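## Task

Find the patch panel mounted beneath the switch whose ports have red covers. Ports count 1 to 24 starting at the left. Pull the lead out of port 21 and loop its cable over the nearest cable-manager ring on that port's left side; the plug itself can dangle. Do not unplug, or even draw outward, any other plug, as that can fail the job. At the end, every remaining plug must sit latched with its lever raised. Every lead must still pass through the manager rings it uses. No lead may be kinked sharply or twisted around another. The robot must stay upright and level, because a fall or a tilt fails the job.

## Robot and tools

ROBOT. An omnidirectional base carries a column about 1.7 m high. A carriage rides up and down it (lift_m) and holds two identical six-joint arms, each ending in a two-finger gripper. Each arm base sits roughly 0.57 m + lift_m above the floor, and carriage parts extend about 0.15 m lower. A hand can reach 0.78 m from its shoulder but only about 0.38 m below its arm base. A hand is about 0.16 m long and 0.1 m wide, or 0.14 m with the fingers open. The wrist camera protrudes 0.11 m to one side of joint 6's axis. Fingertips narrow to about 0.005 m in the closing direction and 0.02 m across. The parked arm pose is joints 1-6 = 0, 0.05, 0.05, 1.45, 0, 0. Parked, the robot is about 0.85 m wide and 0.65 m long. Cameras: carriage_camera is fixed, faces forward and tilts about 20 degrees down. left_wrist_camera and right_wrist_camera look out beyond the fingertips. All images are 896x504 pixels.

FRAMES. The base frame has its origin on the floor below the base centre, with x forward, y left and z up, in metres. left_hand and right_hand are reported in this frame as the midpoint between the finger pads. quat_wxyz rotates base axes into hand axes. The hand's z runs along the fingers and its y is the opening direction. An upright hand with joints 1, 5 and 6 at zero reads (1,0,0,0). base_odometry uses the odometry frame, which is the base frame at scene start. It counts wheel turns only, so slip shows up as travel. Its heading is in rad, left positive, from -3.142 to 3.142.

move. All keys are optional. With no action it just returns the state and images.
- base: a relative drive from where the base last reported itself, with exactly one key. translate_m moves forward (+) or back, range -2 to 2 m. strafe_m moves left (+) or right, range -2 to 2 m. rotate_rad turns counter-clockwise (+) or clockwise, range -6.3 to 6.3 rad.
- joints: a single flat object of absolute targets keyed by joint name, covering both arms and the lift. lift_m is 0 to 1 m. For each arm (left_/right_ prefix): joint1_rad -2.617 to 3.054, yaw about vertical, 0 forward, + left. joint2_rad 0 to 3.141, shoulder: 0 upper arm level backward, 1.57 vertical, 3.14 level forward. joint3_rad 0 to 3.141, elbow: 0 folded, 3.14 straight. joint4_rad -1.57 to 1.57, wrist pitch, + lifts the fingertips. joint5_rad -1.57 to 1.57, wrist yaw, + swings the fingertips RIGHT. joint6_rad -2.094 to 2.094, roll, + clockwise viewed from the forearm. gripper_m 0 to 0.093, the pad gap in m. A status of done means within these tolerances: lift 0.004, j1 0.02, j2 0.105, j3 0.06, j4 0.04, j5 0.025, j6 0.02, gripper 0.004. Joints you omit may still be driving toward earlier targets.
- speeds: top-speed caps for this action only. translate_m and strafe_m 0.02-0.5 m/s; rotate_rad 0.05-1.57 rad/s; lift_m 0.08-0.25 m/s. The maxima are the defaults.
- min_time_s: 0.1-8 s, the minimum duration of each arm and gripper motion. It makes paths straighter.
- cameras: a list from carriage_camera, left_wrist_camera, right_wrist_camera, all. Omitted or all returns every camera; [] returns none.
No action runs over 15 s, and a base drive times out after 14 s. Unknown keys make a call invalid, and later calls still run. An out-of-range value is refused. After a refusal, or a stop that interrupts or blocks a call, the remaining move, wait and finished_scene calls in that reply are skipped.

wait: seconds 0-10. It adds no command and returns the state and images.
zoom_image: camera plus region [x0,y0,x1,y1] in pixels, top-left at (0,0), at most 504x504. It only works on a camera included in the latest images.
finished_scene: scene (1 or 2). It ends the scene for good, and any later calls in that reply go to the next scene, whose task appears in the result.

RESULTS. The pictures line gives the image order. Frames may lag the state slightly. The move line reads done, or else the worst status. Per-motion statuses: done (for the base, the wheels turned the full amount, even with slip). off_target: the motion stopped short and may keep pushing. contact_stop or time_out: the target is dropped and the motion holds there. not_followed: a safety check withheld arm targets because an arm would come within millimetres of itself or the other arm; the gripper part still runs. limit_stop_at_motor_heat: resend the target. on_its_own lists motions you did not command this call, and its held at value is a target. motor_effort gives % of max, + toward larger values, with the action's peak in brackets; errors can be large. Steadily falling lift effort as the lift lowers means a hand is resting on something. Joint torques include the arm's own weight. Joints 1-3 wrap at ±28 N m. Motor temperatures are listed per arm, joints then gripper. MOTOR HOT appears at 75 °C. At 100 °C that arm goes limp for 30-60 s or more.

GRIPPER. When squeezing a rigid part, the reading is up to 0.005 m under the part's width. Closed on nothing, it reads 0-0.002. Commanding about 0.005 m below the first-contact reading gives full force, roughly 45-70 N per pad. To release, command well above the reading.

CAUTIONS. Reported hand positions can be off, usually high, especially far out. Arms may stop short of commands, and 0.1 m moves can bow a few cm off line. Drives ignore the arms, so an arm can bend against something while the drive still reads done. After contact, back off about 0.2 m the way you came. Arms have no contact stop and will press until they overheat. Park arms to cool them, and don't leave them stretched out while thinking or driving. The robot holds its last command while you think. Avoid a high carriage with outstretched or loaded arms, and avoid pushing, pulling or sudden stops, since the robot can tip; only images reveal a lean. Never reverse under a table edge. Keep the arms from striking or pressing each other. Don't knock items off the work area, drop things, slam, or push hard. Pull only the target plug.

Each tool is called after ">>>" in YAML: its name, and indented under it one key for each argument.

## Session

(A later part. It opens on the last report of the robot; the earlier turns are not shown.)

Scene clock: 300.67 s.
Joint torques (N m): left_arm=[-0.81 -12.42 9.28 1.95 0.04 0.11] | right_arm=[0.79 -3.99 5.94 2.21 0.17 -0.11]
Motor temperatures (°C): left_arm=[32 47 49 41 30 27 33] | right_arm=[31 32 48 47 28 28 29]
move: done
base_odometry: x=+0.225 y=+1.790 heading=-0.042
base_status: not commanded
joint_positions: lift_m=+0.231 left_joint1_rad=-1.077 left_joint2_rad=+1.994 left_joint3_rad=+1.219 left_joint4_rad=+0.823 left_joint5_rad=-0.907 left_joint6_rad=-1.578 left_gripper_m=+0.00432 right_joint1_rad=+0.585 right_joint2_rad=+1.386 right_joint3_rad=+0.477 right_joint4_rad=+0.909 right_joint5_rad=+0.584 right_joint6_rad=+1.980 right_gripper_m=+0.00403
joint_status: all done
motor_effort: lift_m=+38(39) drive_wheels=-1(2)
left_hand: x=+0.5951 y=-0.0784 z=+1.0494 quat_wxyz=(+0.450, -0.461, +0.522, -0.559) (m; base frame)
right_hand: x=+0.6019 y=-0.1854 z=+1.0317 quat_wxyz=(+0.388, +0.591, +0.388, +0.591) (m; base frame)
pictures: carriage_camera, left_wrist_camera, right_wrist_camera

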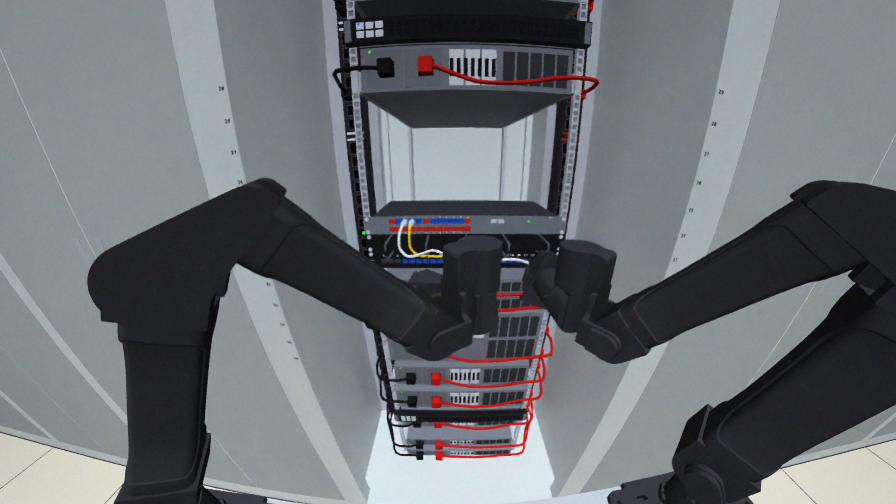

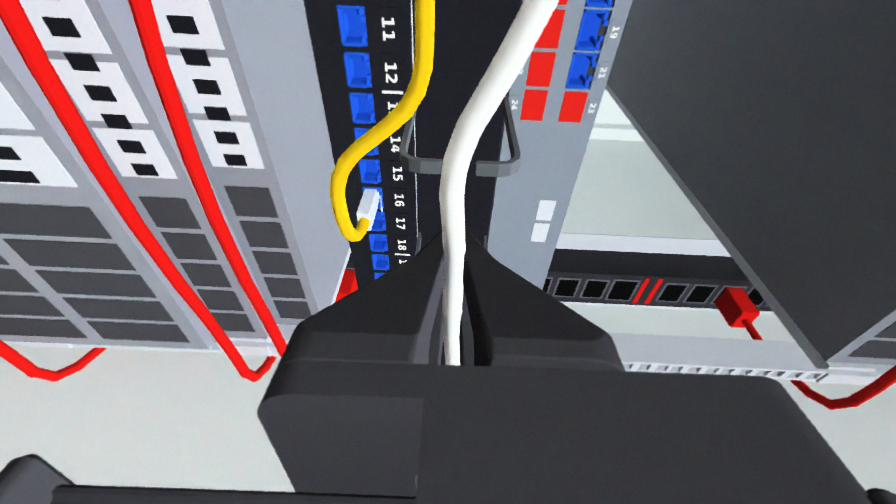

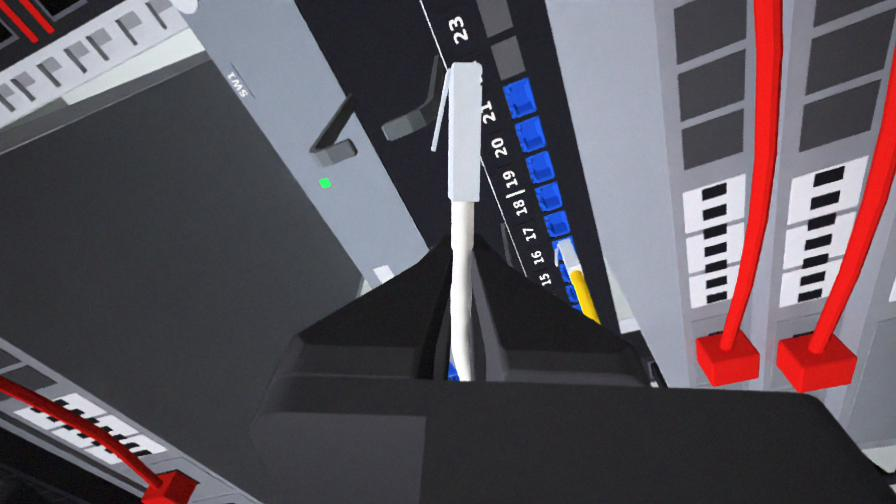

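>>> move:
  base: {"translate_m": 0.018}
  speeds: {"translate_m": 0.02}

>>> zoom_image:
  camera: "carriage_camera"
  region: [490, 235, 550, 285]

>>> zoom_image:
  camera: "right_wrist_camera"
  region: [300, 0, 600, 300]

Scene clock: 303.13 s.
Joint torques (N m): left_arm=[-0.81 -12.7 9.06 1.96 0.06 0.11] | right_arm=[0.55 -4.16 5.96 2.16 0.08 -0.1]
Motor temperatures (°C): left_arm=[32 47 49 40 30 27 33] | right_arm=[31 32 48 47 28 28 29]
move: done
base_odometry: x=+0.242 y=+1.789 heading=-0.042
base_status: done
joint_positions: lift_m=+0.231 left_joint1_rad=-1.077 left_joint2_rad=+1.994 left_joint3_rad=+1.219 left_joint4_rad=+0.825 left_joint5_rad=-0.908 left_joint6_rad=-1.578 left_gripper_m=+0.00432 right_joint1_rad=+0.587 right_joint2_rad=+1.388 right_joint3_rad=+0.476 right_joint4_rad=+0.913 right_joint5_rad=+0.589 right_joint6_rad=+1.982 right_gripper_m=+0.00403
joint_status: not commanded
motor_effort: lift_m=+38(38) drive_wheels=-4(8)
left_hand: x=+0.5952 y=-0.0782 z=+1.0497 quat_wxyz=(+0.450, -0.461, +0.522, -0.559) (m; base frame)
right_hand: x=+0.6016 y=-0.1852 z=+1.0316 quat_wxyz=(+0.388, +0.592, +0.387, +0.591) (m; base frame)
pictures: carriage_camera, left_wrist_camera, right_wrist_camera

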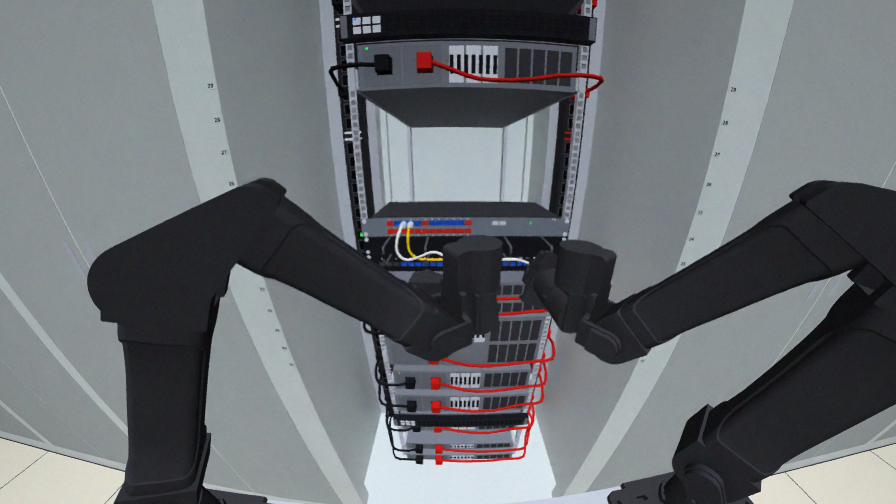

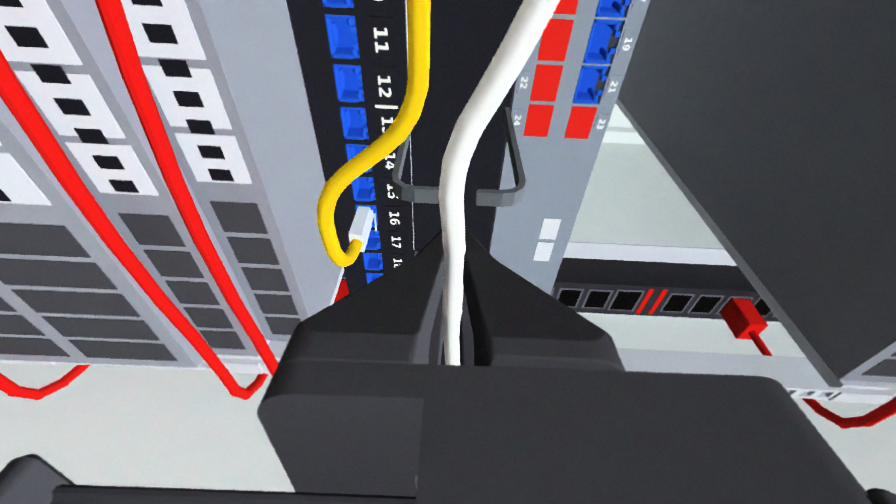

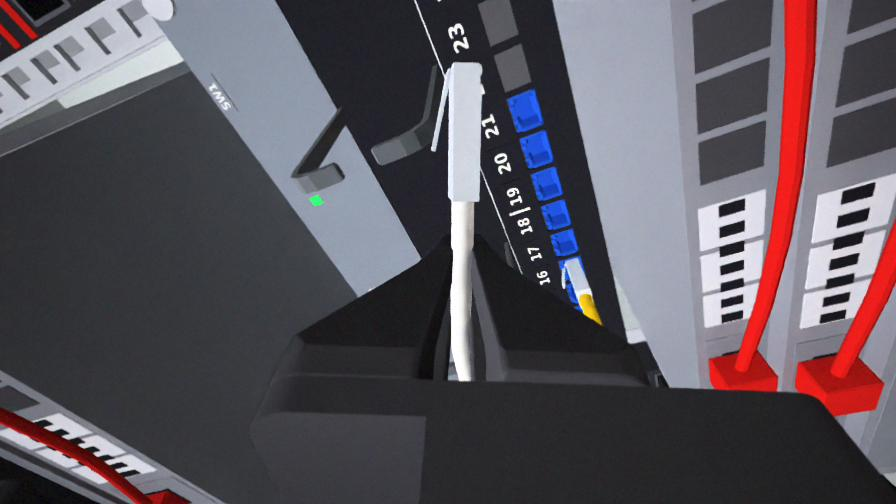

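Scaled by 8.400 from the camera's 896x504 image, which has a finer 1280x720 frame.

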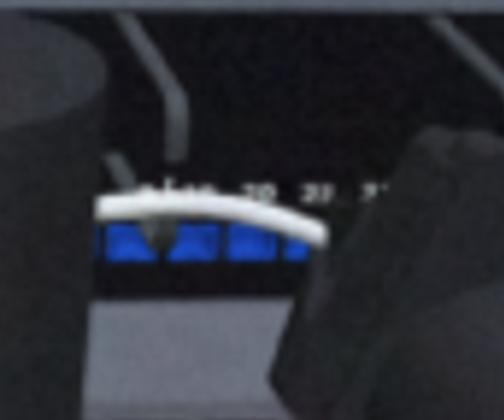

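Scaled by 1.680 from the camera's 896x504 image, which has a finer 1280x720 frame.

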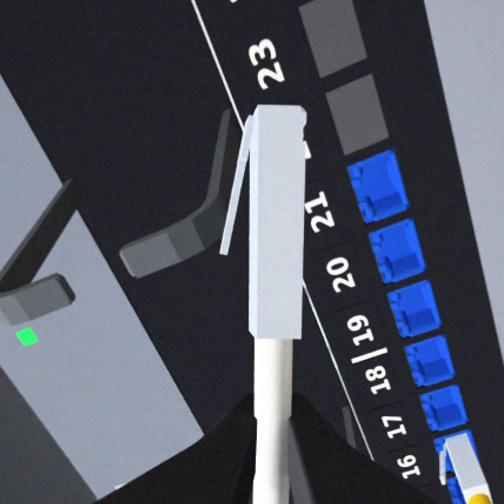

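>>> move:
  joints: {"lift_m": 0.235}
  speeds: {"lift_m": 0.08}
  cameras: ["carriage_camera", "right_wrist_camera"]

>>> zoom_image:
  camera: "carriage_camera"
  region: [490, 235, 550, 285]

Scene clock: 309.23 s.
Joint torques (N m): left_arm=[-0.76 -12.4 9.16 1.89 0.03 0.09] | right_arm=[0.57 -4.23 6.16 2.09 0.1 -0.11]
Motor temperatures (°C): left_arm=[32 48 49 40 30 27 33] | right_arm=[31 32 47 48 28 28 30]
move: done
base_odometry: x=+0.242 y=+1.789 heading=-0.042
base_status: not commanded
joint_positions: lift_m=+0.235 left_joint1_rad=-1.077 left_joint2_rad=+1.995 left_joint3_rad=+1.220 left_joint4_rad=+0.829 left_joint5_rad=-0.908 left_joint6_rad=-1.578 left_gripper_m=+0.00432 right_joint1_rad=+0.587 right_joint2_rad=+1.389 right_joint3_rad=+0.474 right_joint4_rad=+0.918 right_joint5_rad=+0.589 right_joint6_rad=+1.982 right_gripper_m=+0.00403
joint_status: all done
motor_effort: lift_m=+39(46) drive_wheels=-2(4)
left_hand: x=+0.5952 y=-0.0784 z=+1.0545 quat_wxyz=(+0.450, -0.462, +0.520, -0.561) (m; base frame)
right_hand: x=+0.6014 y=-0.1854 z=+1.0349 quat_wxyz=(+0.388, +0.592, +0.386, +0.592) (m; base frame)
pictures: carriage_camera, right_wrist_camera

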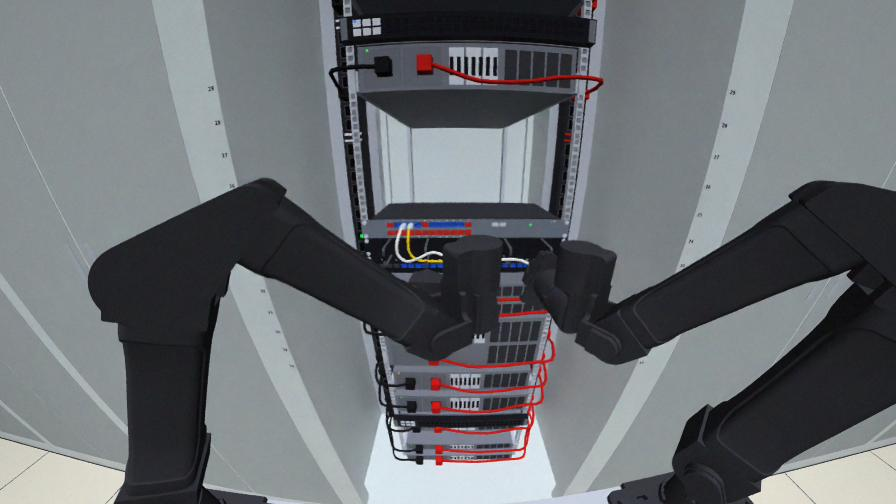

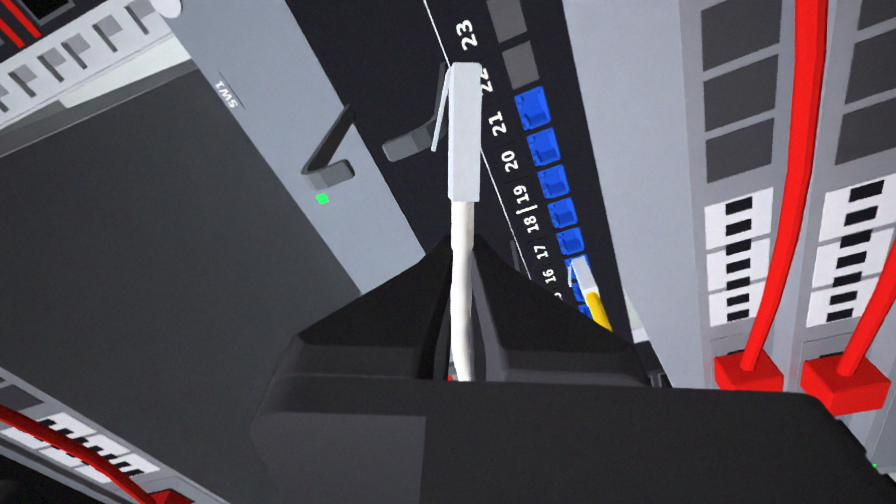

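Scaled by 8.400 from the camera's 896x504 image, which has a finer 1280x720 frame.

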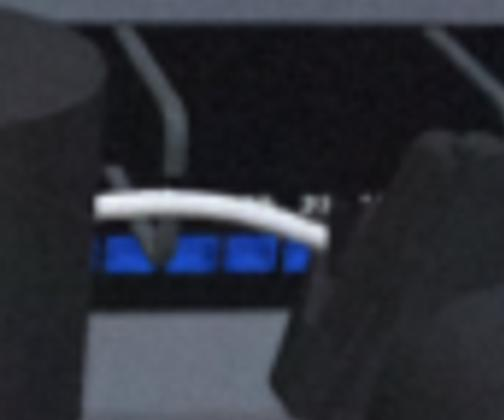

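>>> move:
  joints: {"right_joint1_rad": 0.569, "right_joint2_rad": 1.471, "right_joint3_rad": 0.566, "right_joint4_rad": 0.935, "right_joint5_rad": 0.611, "right_joint6_rad": 1.995}
  min_time_s: 2.5
  cameras: ["carriage_camera", "right_wrist_camera", "left_wrist_camera"]

>>> zoom_image:
  camera: "carriage_camera"
  region: [490, 235, 550, 285]

>>> zoom_image:
  camera: "right_wrist_camera"
  region: [300, 0, 600, 300]

Scene clock: 313.00 s.
Joint torques (N m): left_arm=[-1.01 -12.59 9.05 1.88 0.01 0.1] | right_arm=[-0.55 -4.64 9.05 2.24 0.13 -0.11]
Motor temperatures (°C): left_arm=[32 48 49 40 30 27 33] | right_arm=[31 32 47 48 28 28 30]
move: done
base_odometry: x=+0.242 y=+1.789 heading=-0.042
base_status: not commanded
joint_positions: lift_m=+0.235 left_joint1_rad=-1.077 left_joint2_rad=+1.995 left_joint3_rad=+1.220 left_joint4_rad=+0.829 left_joint5_rad=-0.908 left_joint6_rad=-1.578 left_gripper_m=+0.00432 right_joint1_rad=+0.577 right_joint2_rad=+1.460 right_joint3_rad=+0.538 right_joint4_rad=+0.920 right_joint5_rad=+0.603 right_joint6_rad=+1.983 right_gripper_m=+0.00403
joint_status: all done
motor_effort: lift_m=+39(40) drive_wheels=-2(4)
left_hand: x=+0.5952 y=-0.0784 z=+1.0545 quat_wxyz=(+0.450, -0.462, +0.520, -0.561) (m; base frame)
right_hand: x=+0.6174 y=-0.1822 z=+1.0352 quat_wxyz=(+0.395, +0.597, +0.380, +0.586) (m; base frame)
pictures: carriage_camera, left_wrist_camera, right_wrist_camera

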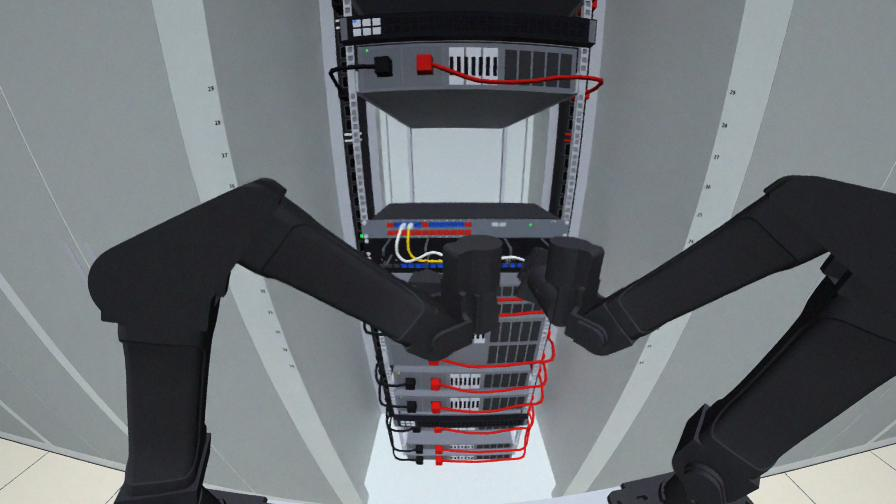

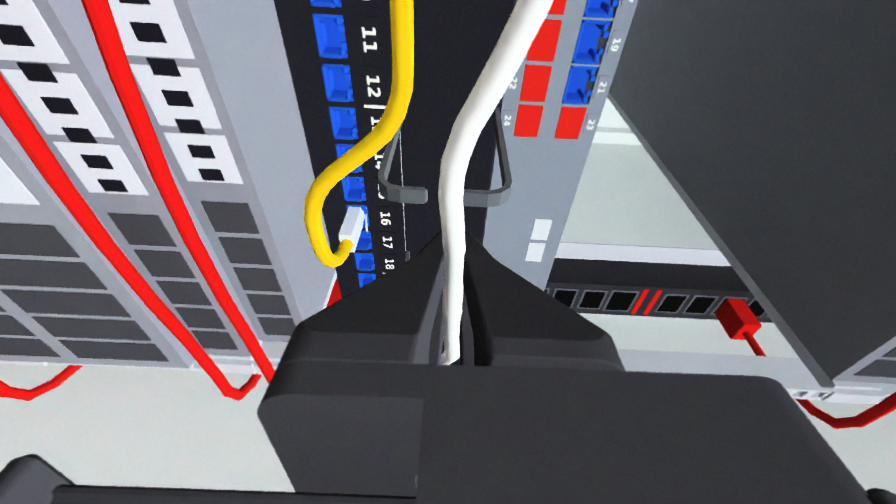

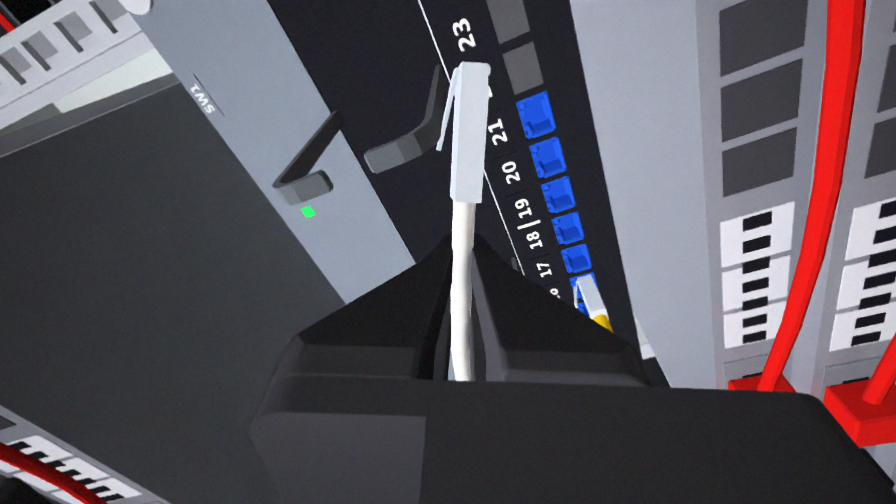

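Scaled by 8.400 from the camera's 896x504 image, which has a finer 1280x720 frame.

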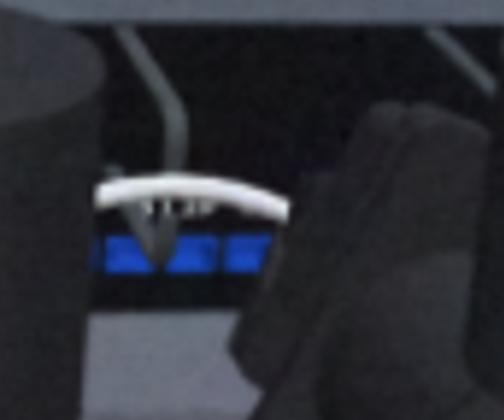

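Scaled by 1.680 from the camera's 896x504 image, which has a finer 1280x720 frame.

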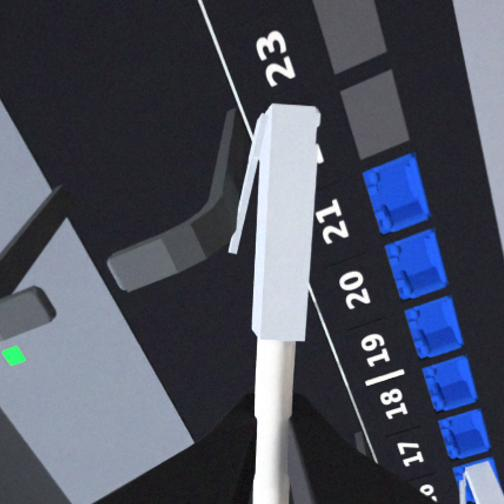

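>>> move:
  joints: {"right_joint1_rad": 0.556, "right_joint2_rad": 1.554, "right_joint3_rad": 0.628, "right_joint4_rad": 0.955, "right_joint5_rad": 0.62, "right_joint6_rad": 1.995}
  min_time_s: 3.0
  cameras: ["carriage_camera", "right_wrist_camera", "left_wrist_camera"]

>>> zoom_image:
  camera: "carriage_camera"
  region: [490, 235, 550, 285]

>>> zoom_image:
  camera: "right_wrist_camera"
  region: [300, 0, 600, 300]

Scene clock: 317.27 s.
Joint torques (N m): left_arm=[-0.84 -12.51 9.07 1.89 0.04 0.1] | right_arm=[-0.98 -5.15 8.7 2.16 0.16 -0.11]
Motor temperatures (°C): left_arm=[32 49 48 40 29 27 33] | right_arm=[31 32 48 47 28 28 30]
move: done
base_odometry: x=+0.242 y=+1.789 heading=-0.042
base_status: not commanded
joint_positions: lift_m=+0.235 left_joint1_rad=-1.077 left_joint2_rad=+1.995 left_joint3_rad=+1.220 left_joint4_rad=+0.829 left_joint5_rad=-0.908 left_joint6_rad=-1.578 left_gripper_m=+0.00432 right_joint1_rad=+0.568 right_joint2_rad=+1.541 right_joint3_rad=+0.603 right_joint4_rad=+0.947 right_joint5_rad=+0.607 right_joint6_rad=+1.983 right_gripper_m=+0.00403
joint_status: all done
motor_effort: lift_m=+39(40) drive_wheels=-2(3)
left_hand: x=+0.5952 y=-0.0784 z=+1.0545 quat_wxyz=(+0.450, -0.462, +0.520, -0.561) (m; base frame)
right_hand: x=+0.6344 y=-0.1760 z=+1.0363 quat_wxyz=(+0.398, +0.598, +0.372, +0.588) (m; base frame)
pictures: carriage_camera, left_wrist_camera, right_wrist_camera

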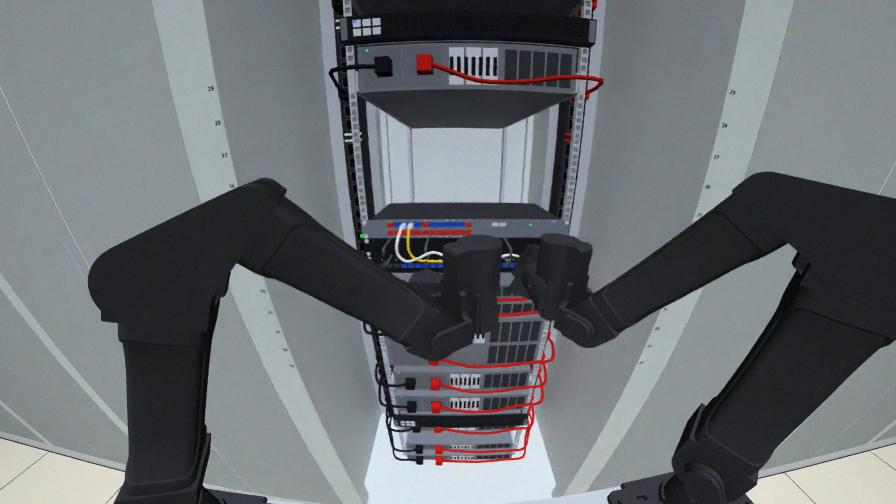

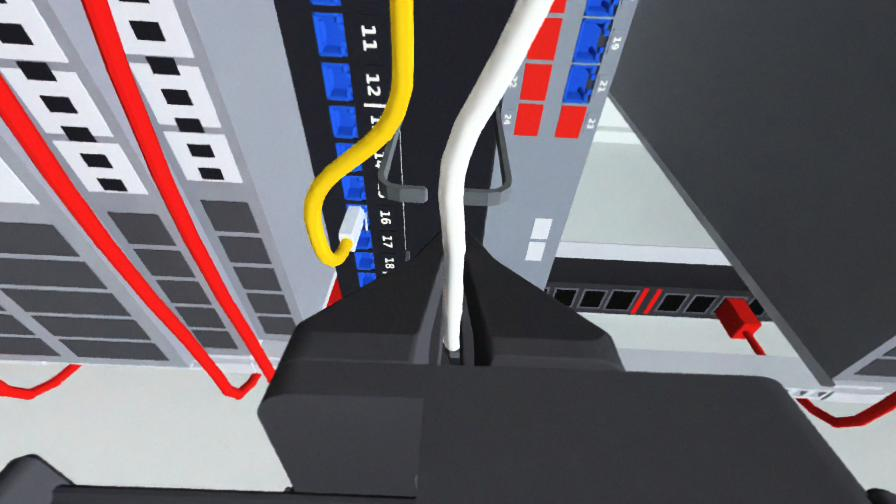

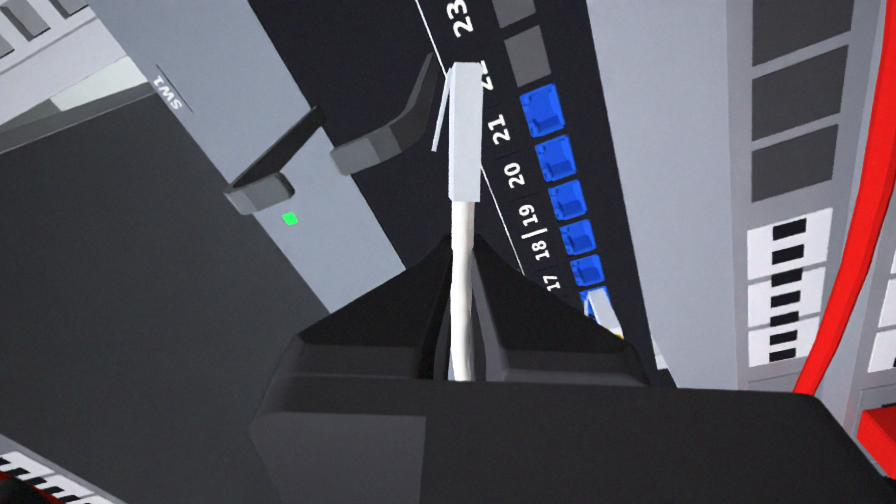

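Scaled by 8.400 from the camera's 896x504 image, which has a finer 1280x720 frame.

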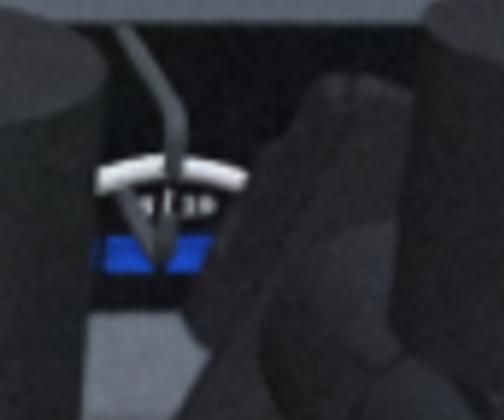

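Scaled by 1.680 from the camera's 896x504 image, which has a finer 1280x720 frame.

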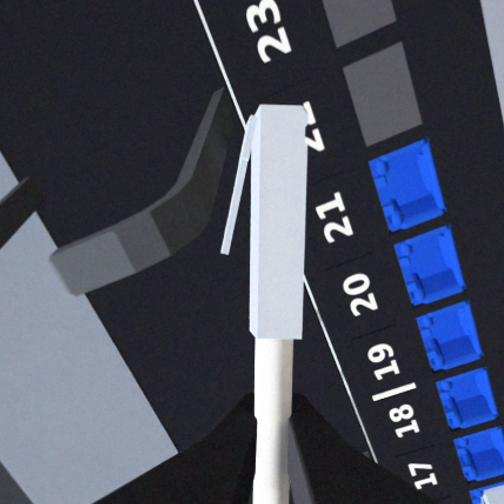

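>>> move:
  joints: {"lift_m": 0.225}
  speeds: {"lift_m": 0.08}
  cameras: ["carriage_camera", "right_wrist_camera", "left_wrist_camera"]

>>> zoom_image:
  camera: "carriage_camera"
  region: [490, 235, 550, 285]

>>> zoom_image:
  camera: "carriage_camera"
  region: [380, 210, 540, 290]

Scene clock: 318.50 s.
Joint torques (N m): left_arm=[-0.64 -12.55 8.96 1.89 0.05 0.08] | right_arm=[-0.81 -5.75 8.24 2.09 0.15 -0.11]
Motor temperatures (°C): left_arm=[32 49 48 40 29 27 33] | right_arm=[31 32 48 47 28 28 30]
move: done
base_odometry: x=+0.242 y=+1.789 heading=-0.042
base_status: not commanded
joint_positions: lift_m=+0.225 left_joint1_rad=-1.077 left_joint2_rad=+1.996 left_joint3_rad=+1.222 left_joint4_rad=+0.827 left_joint5_rad=-0.908 left_joint6_rad=-1.578 left_gripper_m=+0.00432 right_joint1_rad=+0.567 right_joint2_rad=+1.547 right_joint3_rad=+0.609 right_joint4_rad=+0.952 right_joint5_rad=+0.607 right_joint6_rad=+1.983 right_gripper_m=+0.00403
joint_status: all done
motor_effort: lift_m=+39(40) drive_wheels=-2(3)
left_hand: x=+0.5955 y=-0.0788 z=+1.0438 quat_wxyz=(+0.450, -0.462, +0.520, -0.560) (m; base frame)
right_hand: x=+0.6358 y=-0.1757 z=+1.0275 quat_wxyz=(+0.399, +0.597, +0.370, +0.589) (m; base frame)
pictures: carriage_camera, left_wrist_camera, right_wrist_camera

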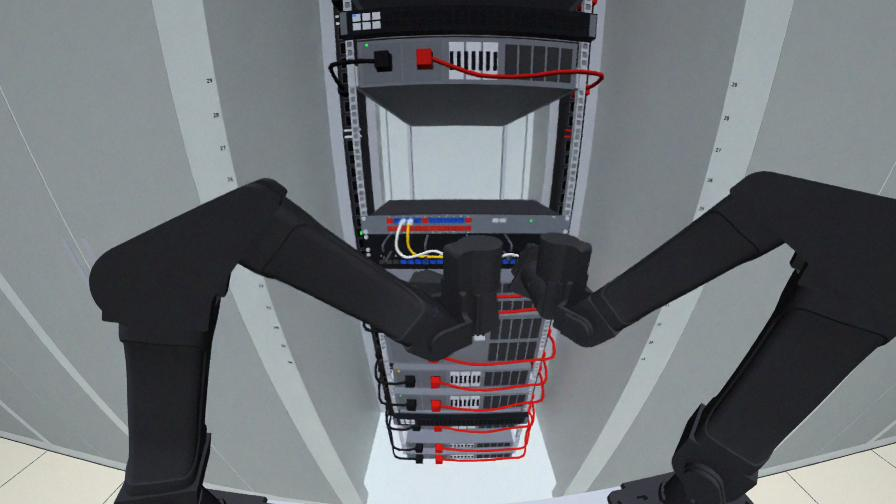

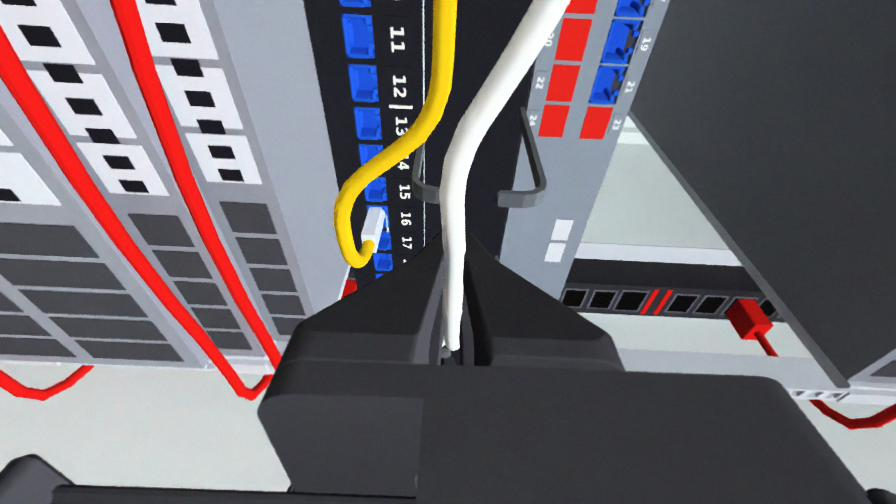

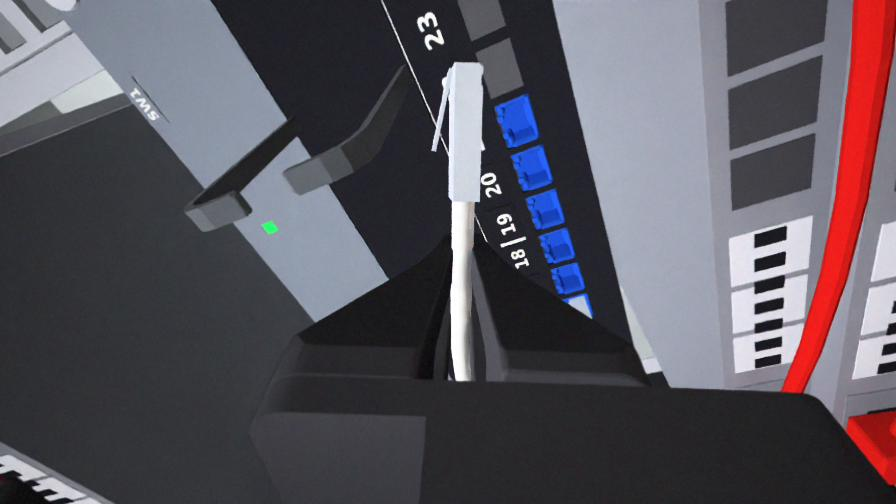

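Scaled by 8.400 from the camera's 896x504 image, which has a finer 1280x720 frame.

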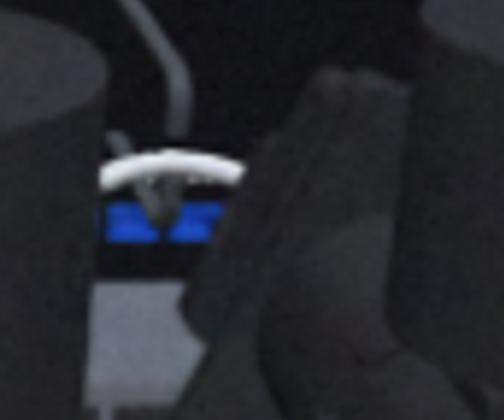

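Scaled by 3.150 from the camera's 896x504 image, which has a finer 1280x720 frame.

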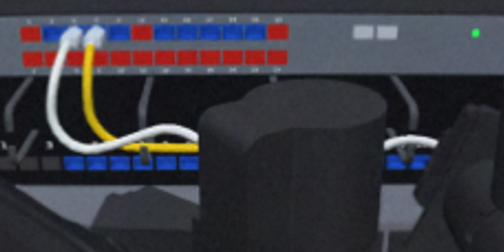

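>>> move:
  joints: {"lift_m": 0.221}
  speeds: {"lift_m": 0.08}
  cameras: ["carriage_camera", "right_wrist_camera", "left_wrist_camera"]

>>> zoom_image:
  camera: "carriage_camera"
  region: [490, 235, 550, 285]

>>> zoom_image:
  camera: "left_wrist_camera"
  region: [320, 80, 600, 320]

Scene clock: 319.37 s.
Joint torques (N m): left_arm=[-0.88 -13.01 9.13 1.97 0.03 0.11] | right_arm=[-0.84 -5.79 8.14 2.07 0.15 -0.12]
Motor temperatures (°C): left_arm=[32 49 49 40 29 27 33] | right_arm=[31 32 48 47 28 28 30]
move: done
base_odometry: x=+0.242 y=+1.789 heading=-0.042
base_status: not commanded
joint_positions: lift_m=+0.221 left_joint1_rad=-1.077 left_joint2_rad=+1.998 left_joint3_rad=+1.222 left_joint4_rad=+0.826 left_joint5_rad=-0.908 left_joint6_rad=-1.578 left_gripper_m=+0.00432 right_joint1_rad=+0.567 right_joint2_rad=+1.548 right_joint3_rad=+0.610 right_joint4_rad=+0.953 right_joint5_rad=+0.607 right_joint6_rad=+1.983 right_gripper_m=+0.00403
joint_status: all done
motor_effort: lift_m=+39(40) drive_wheels=-2(3)
left_hand: x=+0.5956 y=-0.0790 z=+1.0388 quat_wxyz=(+0.450, -0.461, +0.521, -0.559) (m; base frame)
right_hand: x=+0.6361 y=-0.1755 z=+1.0237 quat_wxyz=(+0.399, +0.597, +0.370, +0.589) (m; base frame)
pictures: carriage_camera, left_wrist_camera, right_wrist_camera

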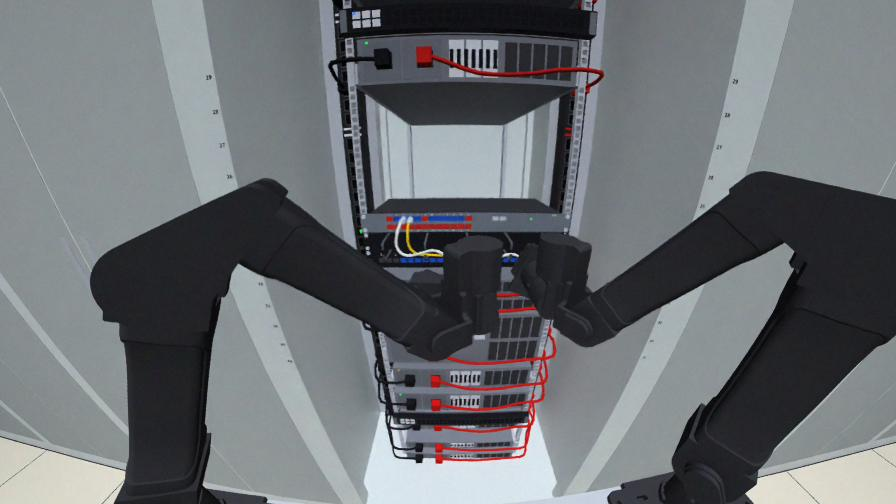

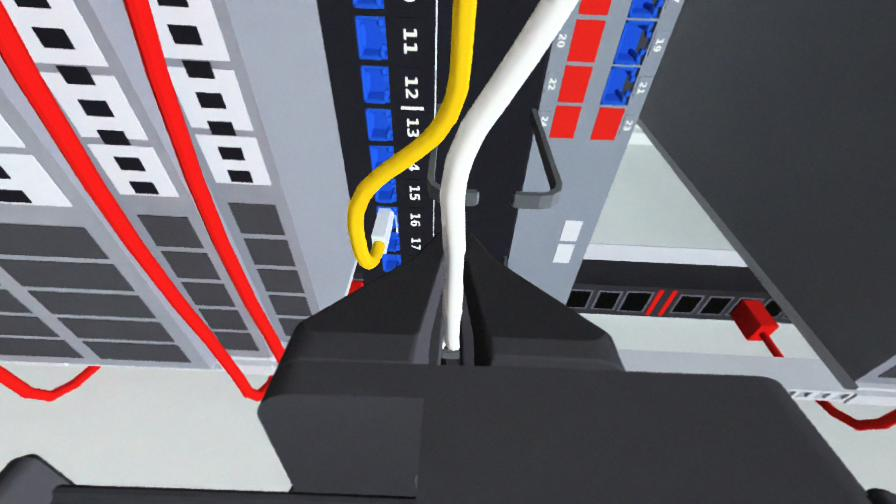

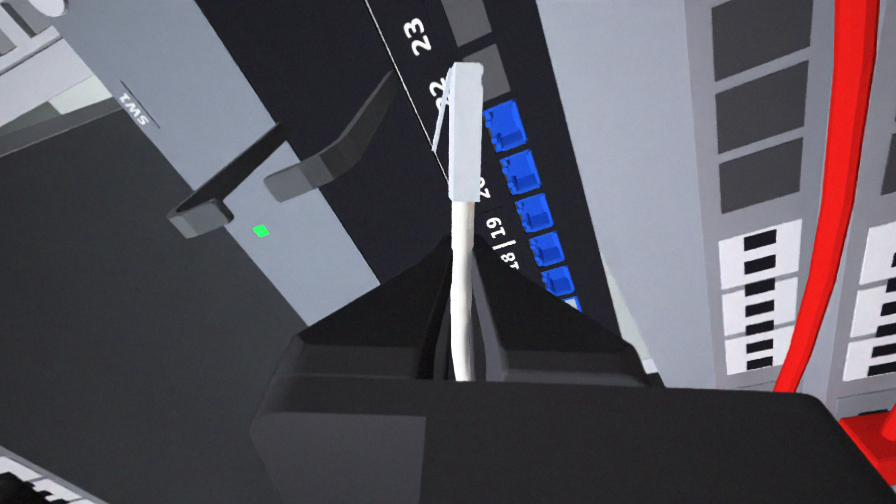

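Scaled by 8.400 from the camera's 896x504 image, which has a finer 1280x720 frame.

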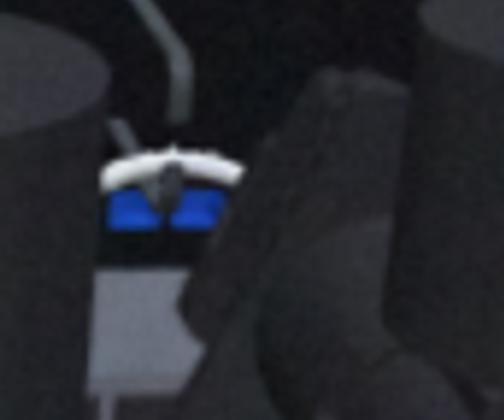

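Scaled by 1.800 from the camera's 896x504 image, which has a finer 1280x720 frame.

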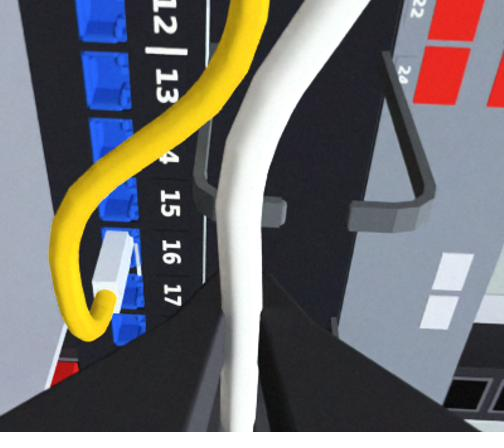

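>>> zoom_image:
  camera: "carriage_camera"
  region: [385, 212, 455, 272]

>>> zoom_image:
  camera: "left_wrist_camera"
  region: [350, 0, 620, 240]

Scaled by 7.200 from the camera's 896x504 image, which has a finer 1280x720 frame.

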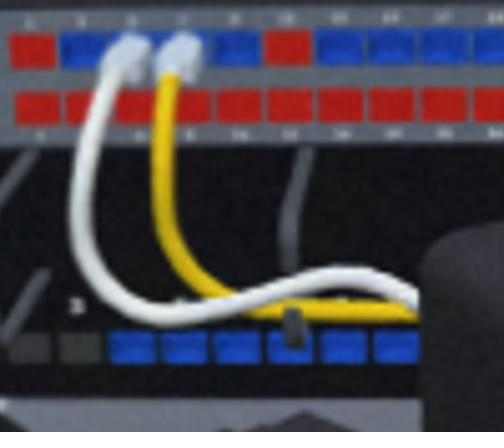

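Scaled by 1.867 from the camera's 896x504 image, which has a finer 1280x720 frame.

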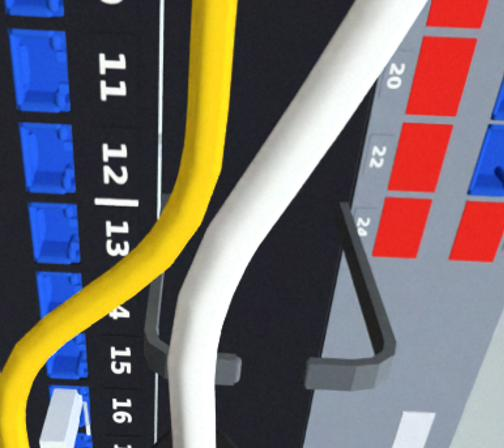

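>>> zoom_image:
  camera: "left_wrist_camera"
  region: [470, 0, 610, 100]

>>> zoom_image:
  camera: "left_wrist_camera"
  region: [400, 100, 520, 260]

Scaled by 3.600 from the camera's 896x504 image, which has a finer 1280x720 frame.

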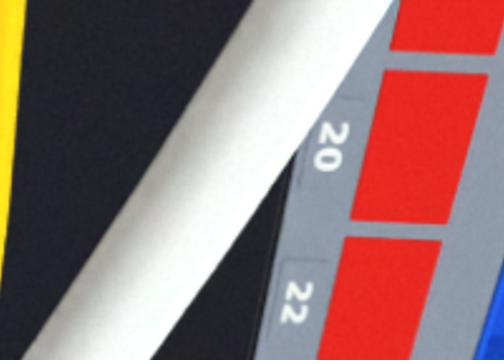

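Scaled by 3.150 from the camera's 896x504 image, which has a finer 1280x720 frame.

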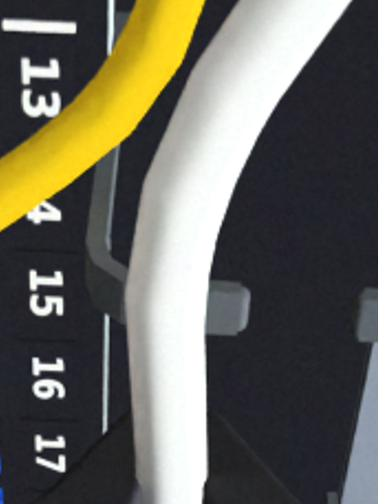

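>>> move:
  base: {"strafe_m": -0.02}
  speeds: {"strafe_m": 0.02}
  cameras: ["carriage_camera", "right_wrist_camera", "left_wrist_camera"]

>>> zoom_image:
  camera: "carriage_camera"
  region: [380, 210, 560, 290]

>>> zoom_image:
  camera: "right_wrist_camera"
  region: [240, 0, 560, 300]

Scene clock: 331.23 s.
Joint torques (N m): left_arm=[-1.17 -12.75 8.92 1.88 0.15 0.1] | right_arm=[-0.79 -5.89 8.2 2.09 0.31 -0.12]
Motor temperatures (°C): left_arm=[32 48 50 40 29 27 33] | right_arm=[31 32 49 46 28 28 30]
move: done
base_odometry: x=+0.241 y=+1.769 heading=-0.042
base_status: done
joint_positions: lift_m=+0.221 left_joint1_rad=-1.074 left_joint2_rad=+1.998 left_joint3_rad=+1.222 left_joint4_rad=+0.826 left_joint5_rad=-0.918 left_joint6_rad=-1.578 left_gripper_m=+0.00432 right_joint1_rad=+0.566 right_joint2_rad=+1.548 right_joint3_rad=+0.610 right_joint4_rad=+0.953 right_joint5_rad=+0.591 right_joint6_rad=+1.983 right_gripper_m=+0.00403
joint_status: not commanded
motor_effort: lift_m=+39(39) drive_wheels=+0(8)
left_hand: x=+0.5972 y=-0.0760 z=+1.0387 quat_wxyz=(+0.454, -0.465, +0.518, -0.556) (m; base frame)
right_hand: x=+0.6362 y=-0.1732 z=+1.0237 quat_wxyz=(+0.394, +0.594, +0.375, +0.592) (m; base frame)
pictures: carriage_camera, left_wrist_camera, right_wrist_camera

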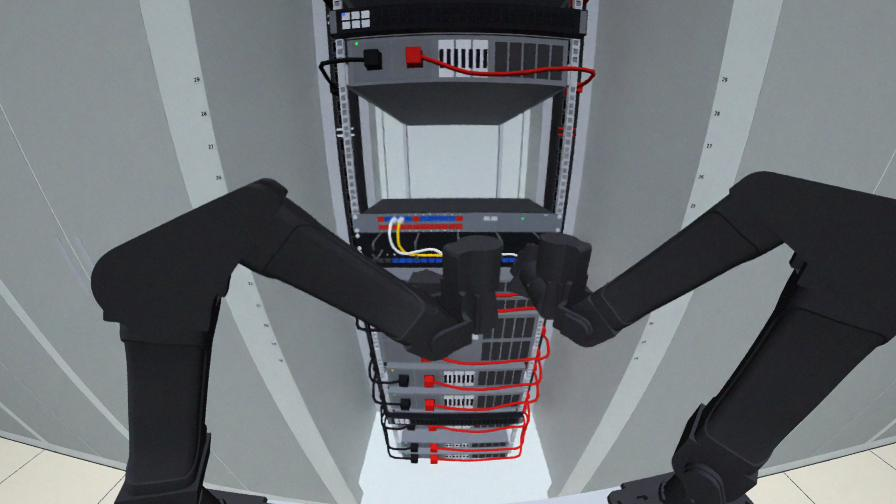

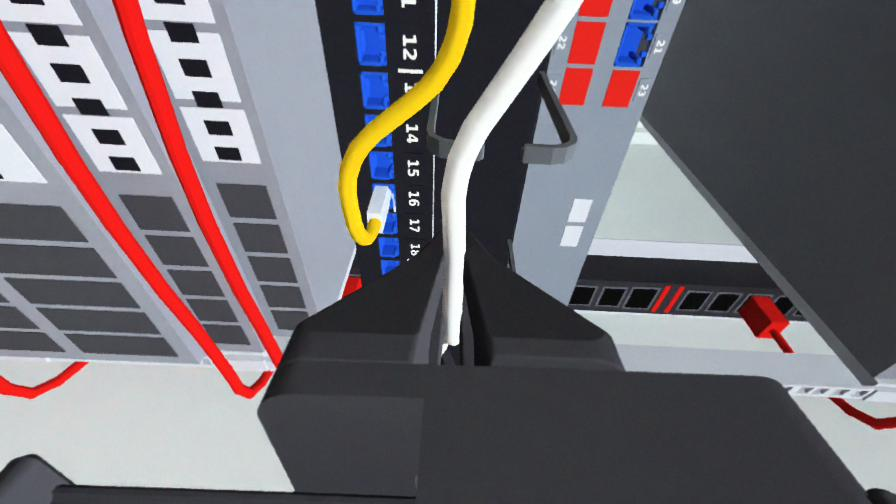

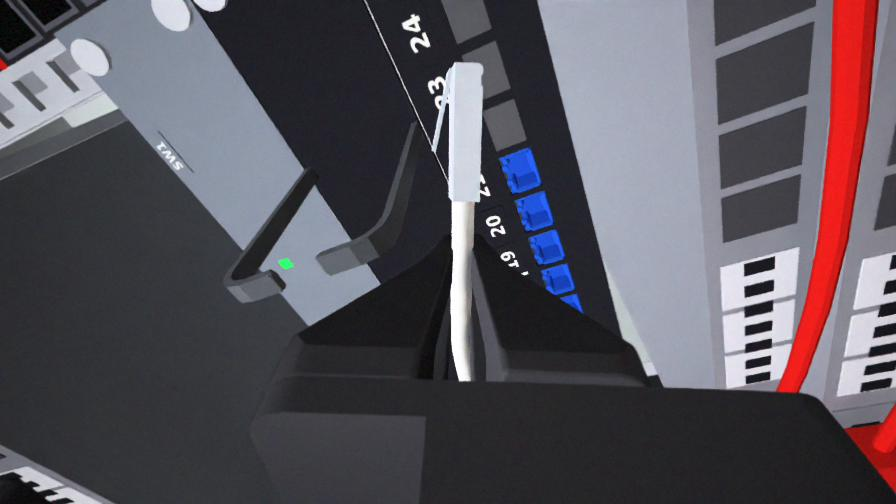

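Scaled by 2.800 from the camera's 896x504 image, which has a finer 1280x720 frame.

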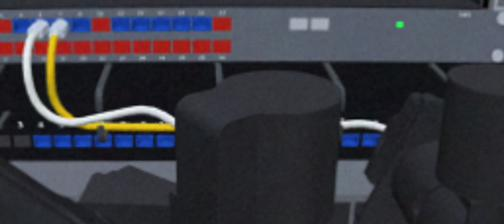

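Scaled by 1.575 from the camera's 896x504 image, which has a finer 1280x720 frame.

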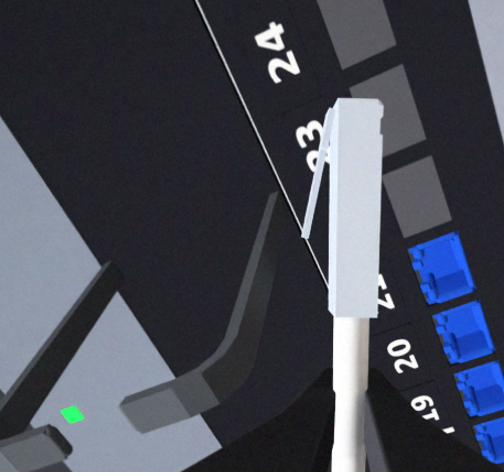

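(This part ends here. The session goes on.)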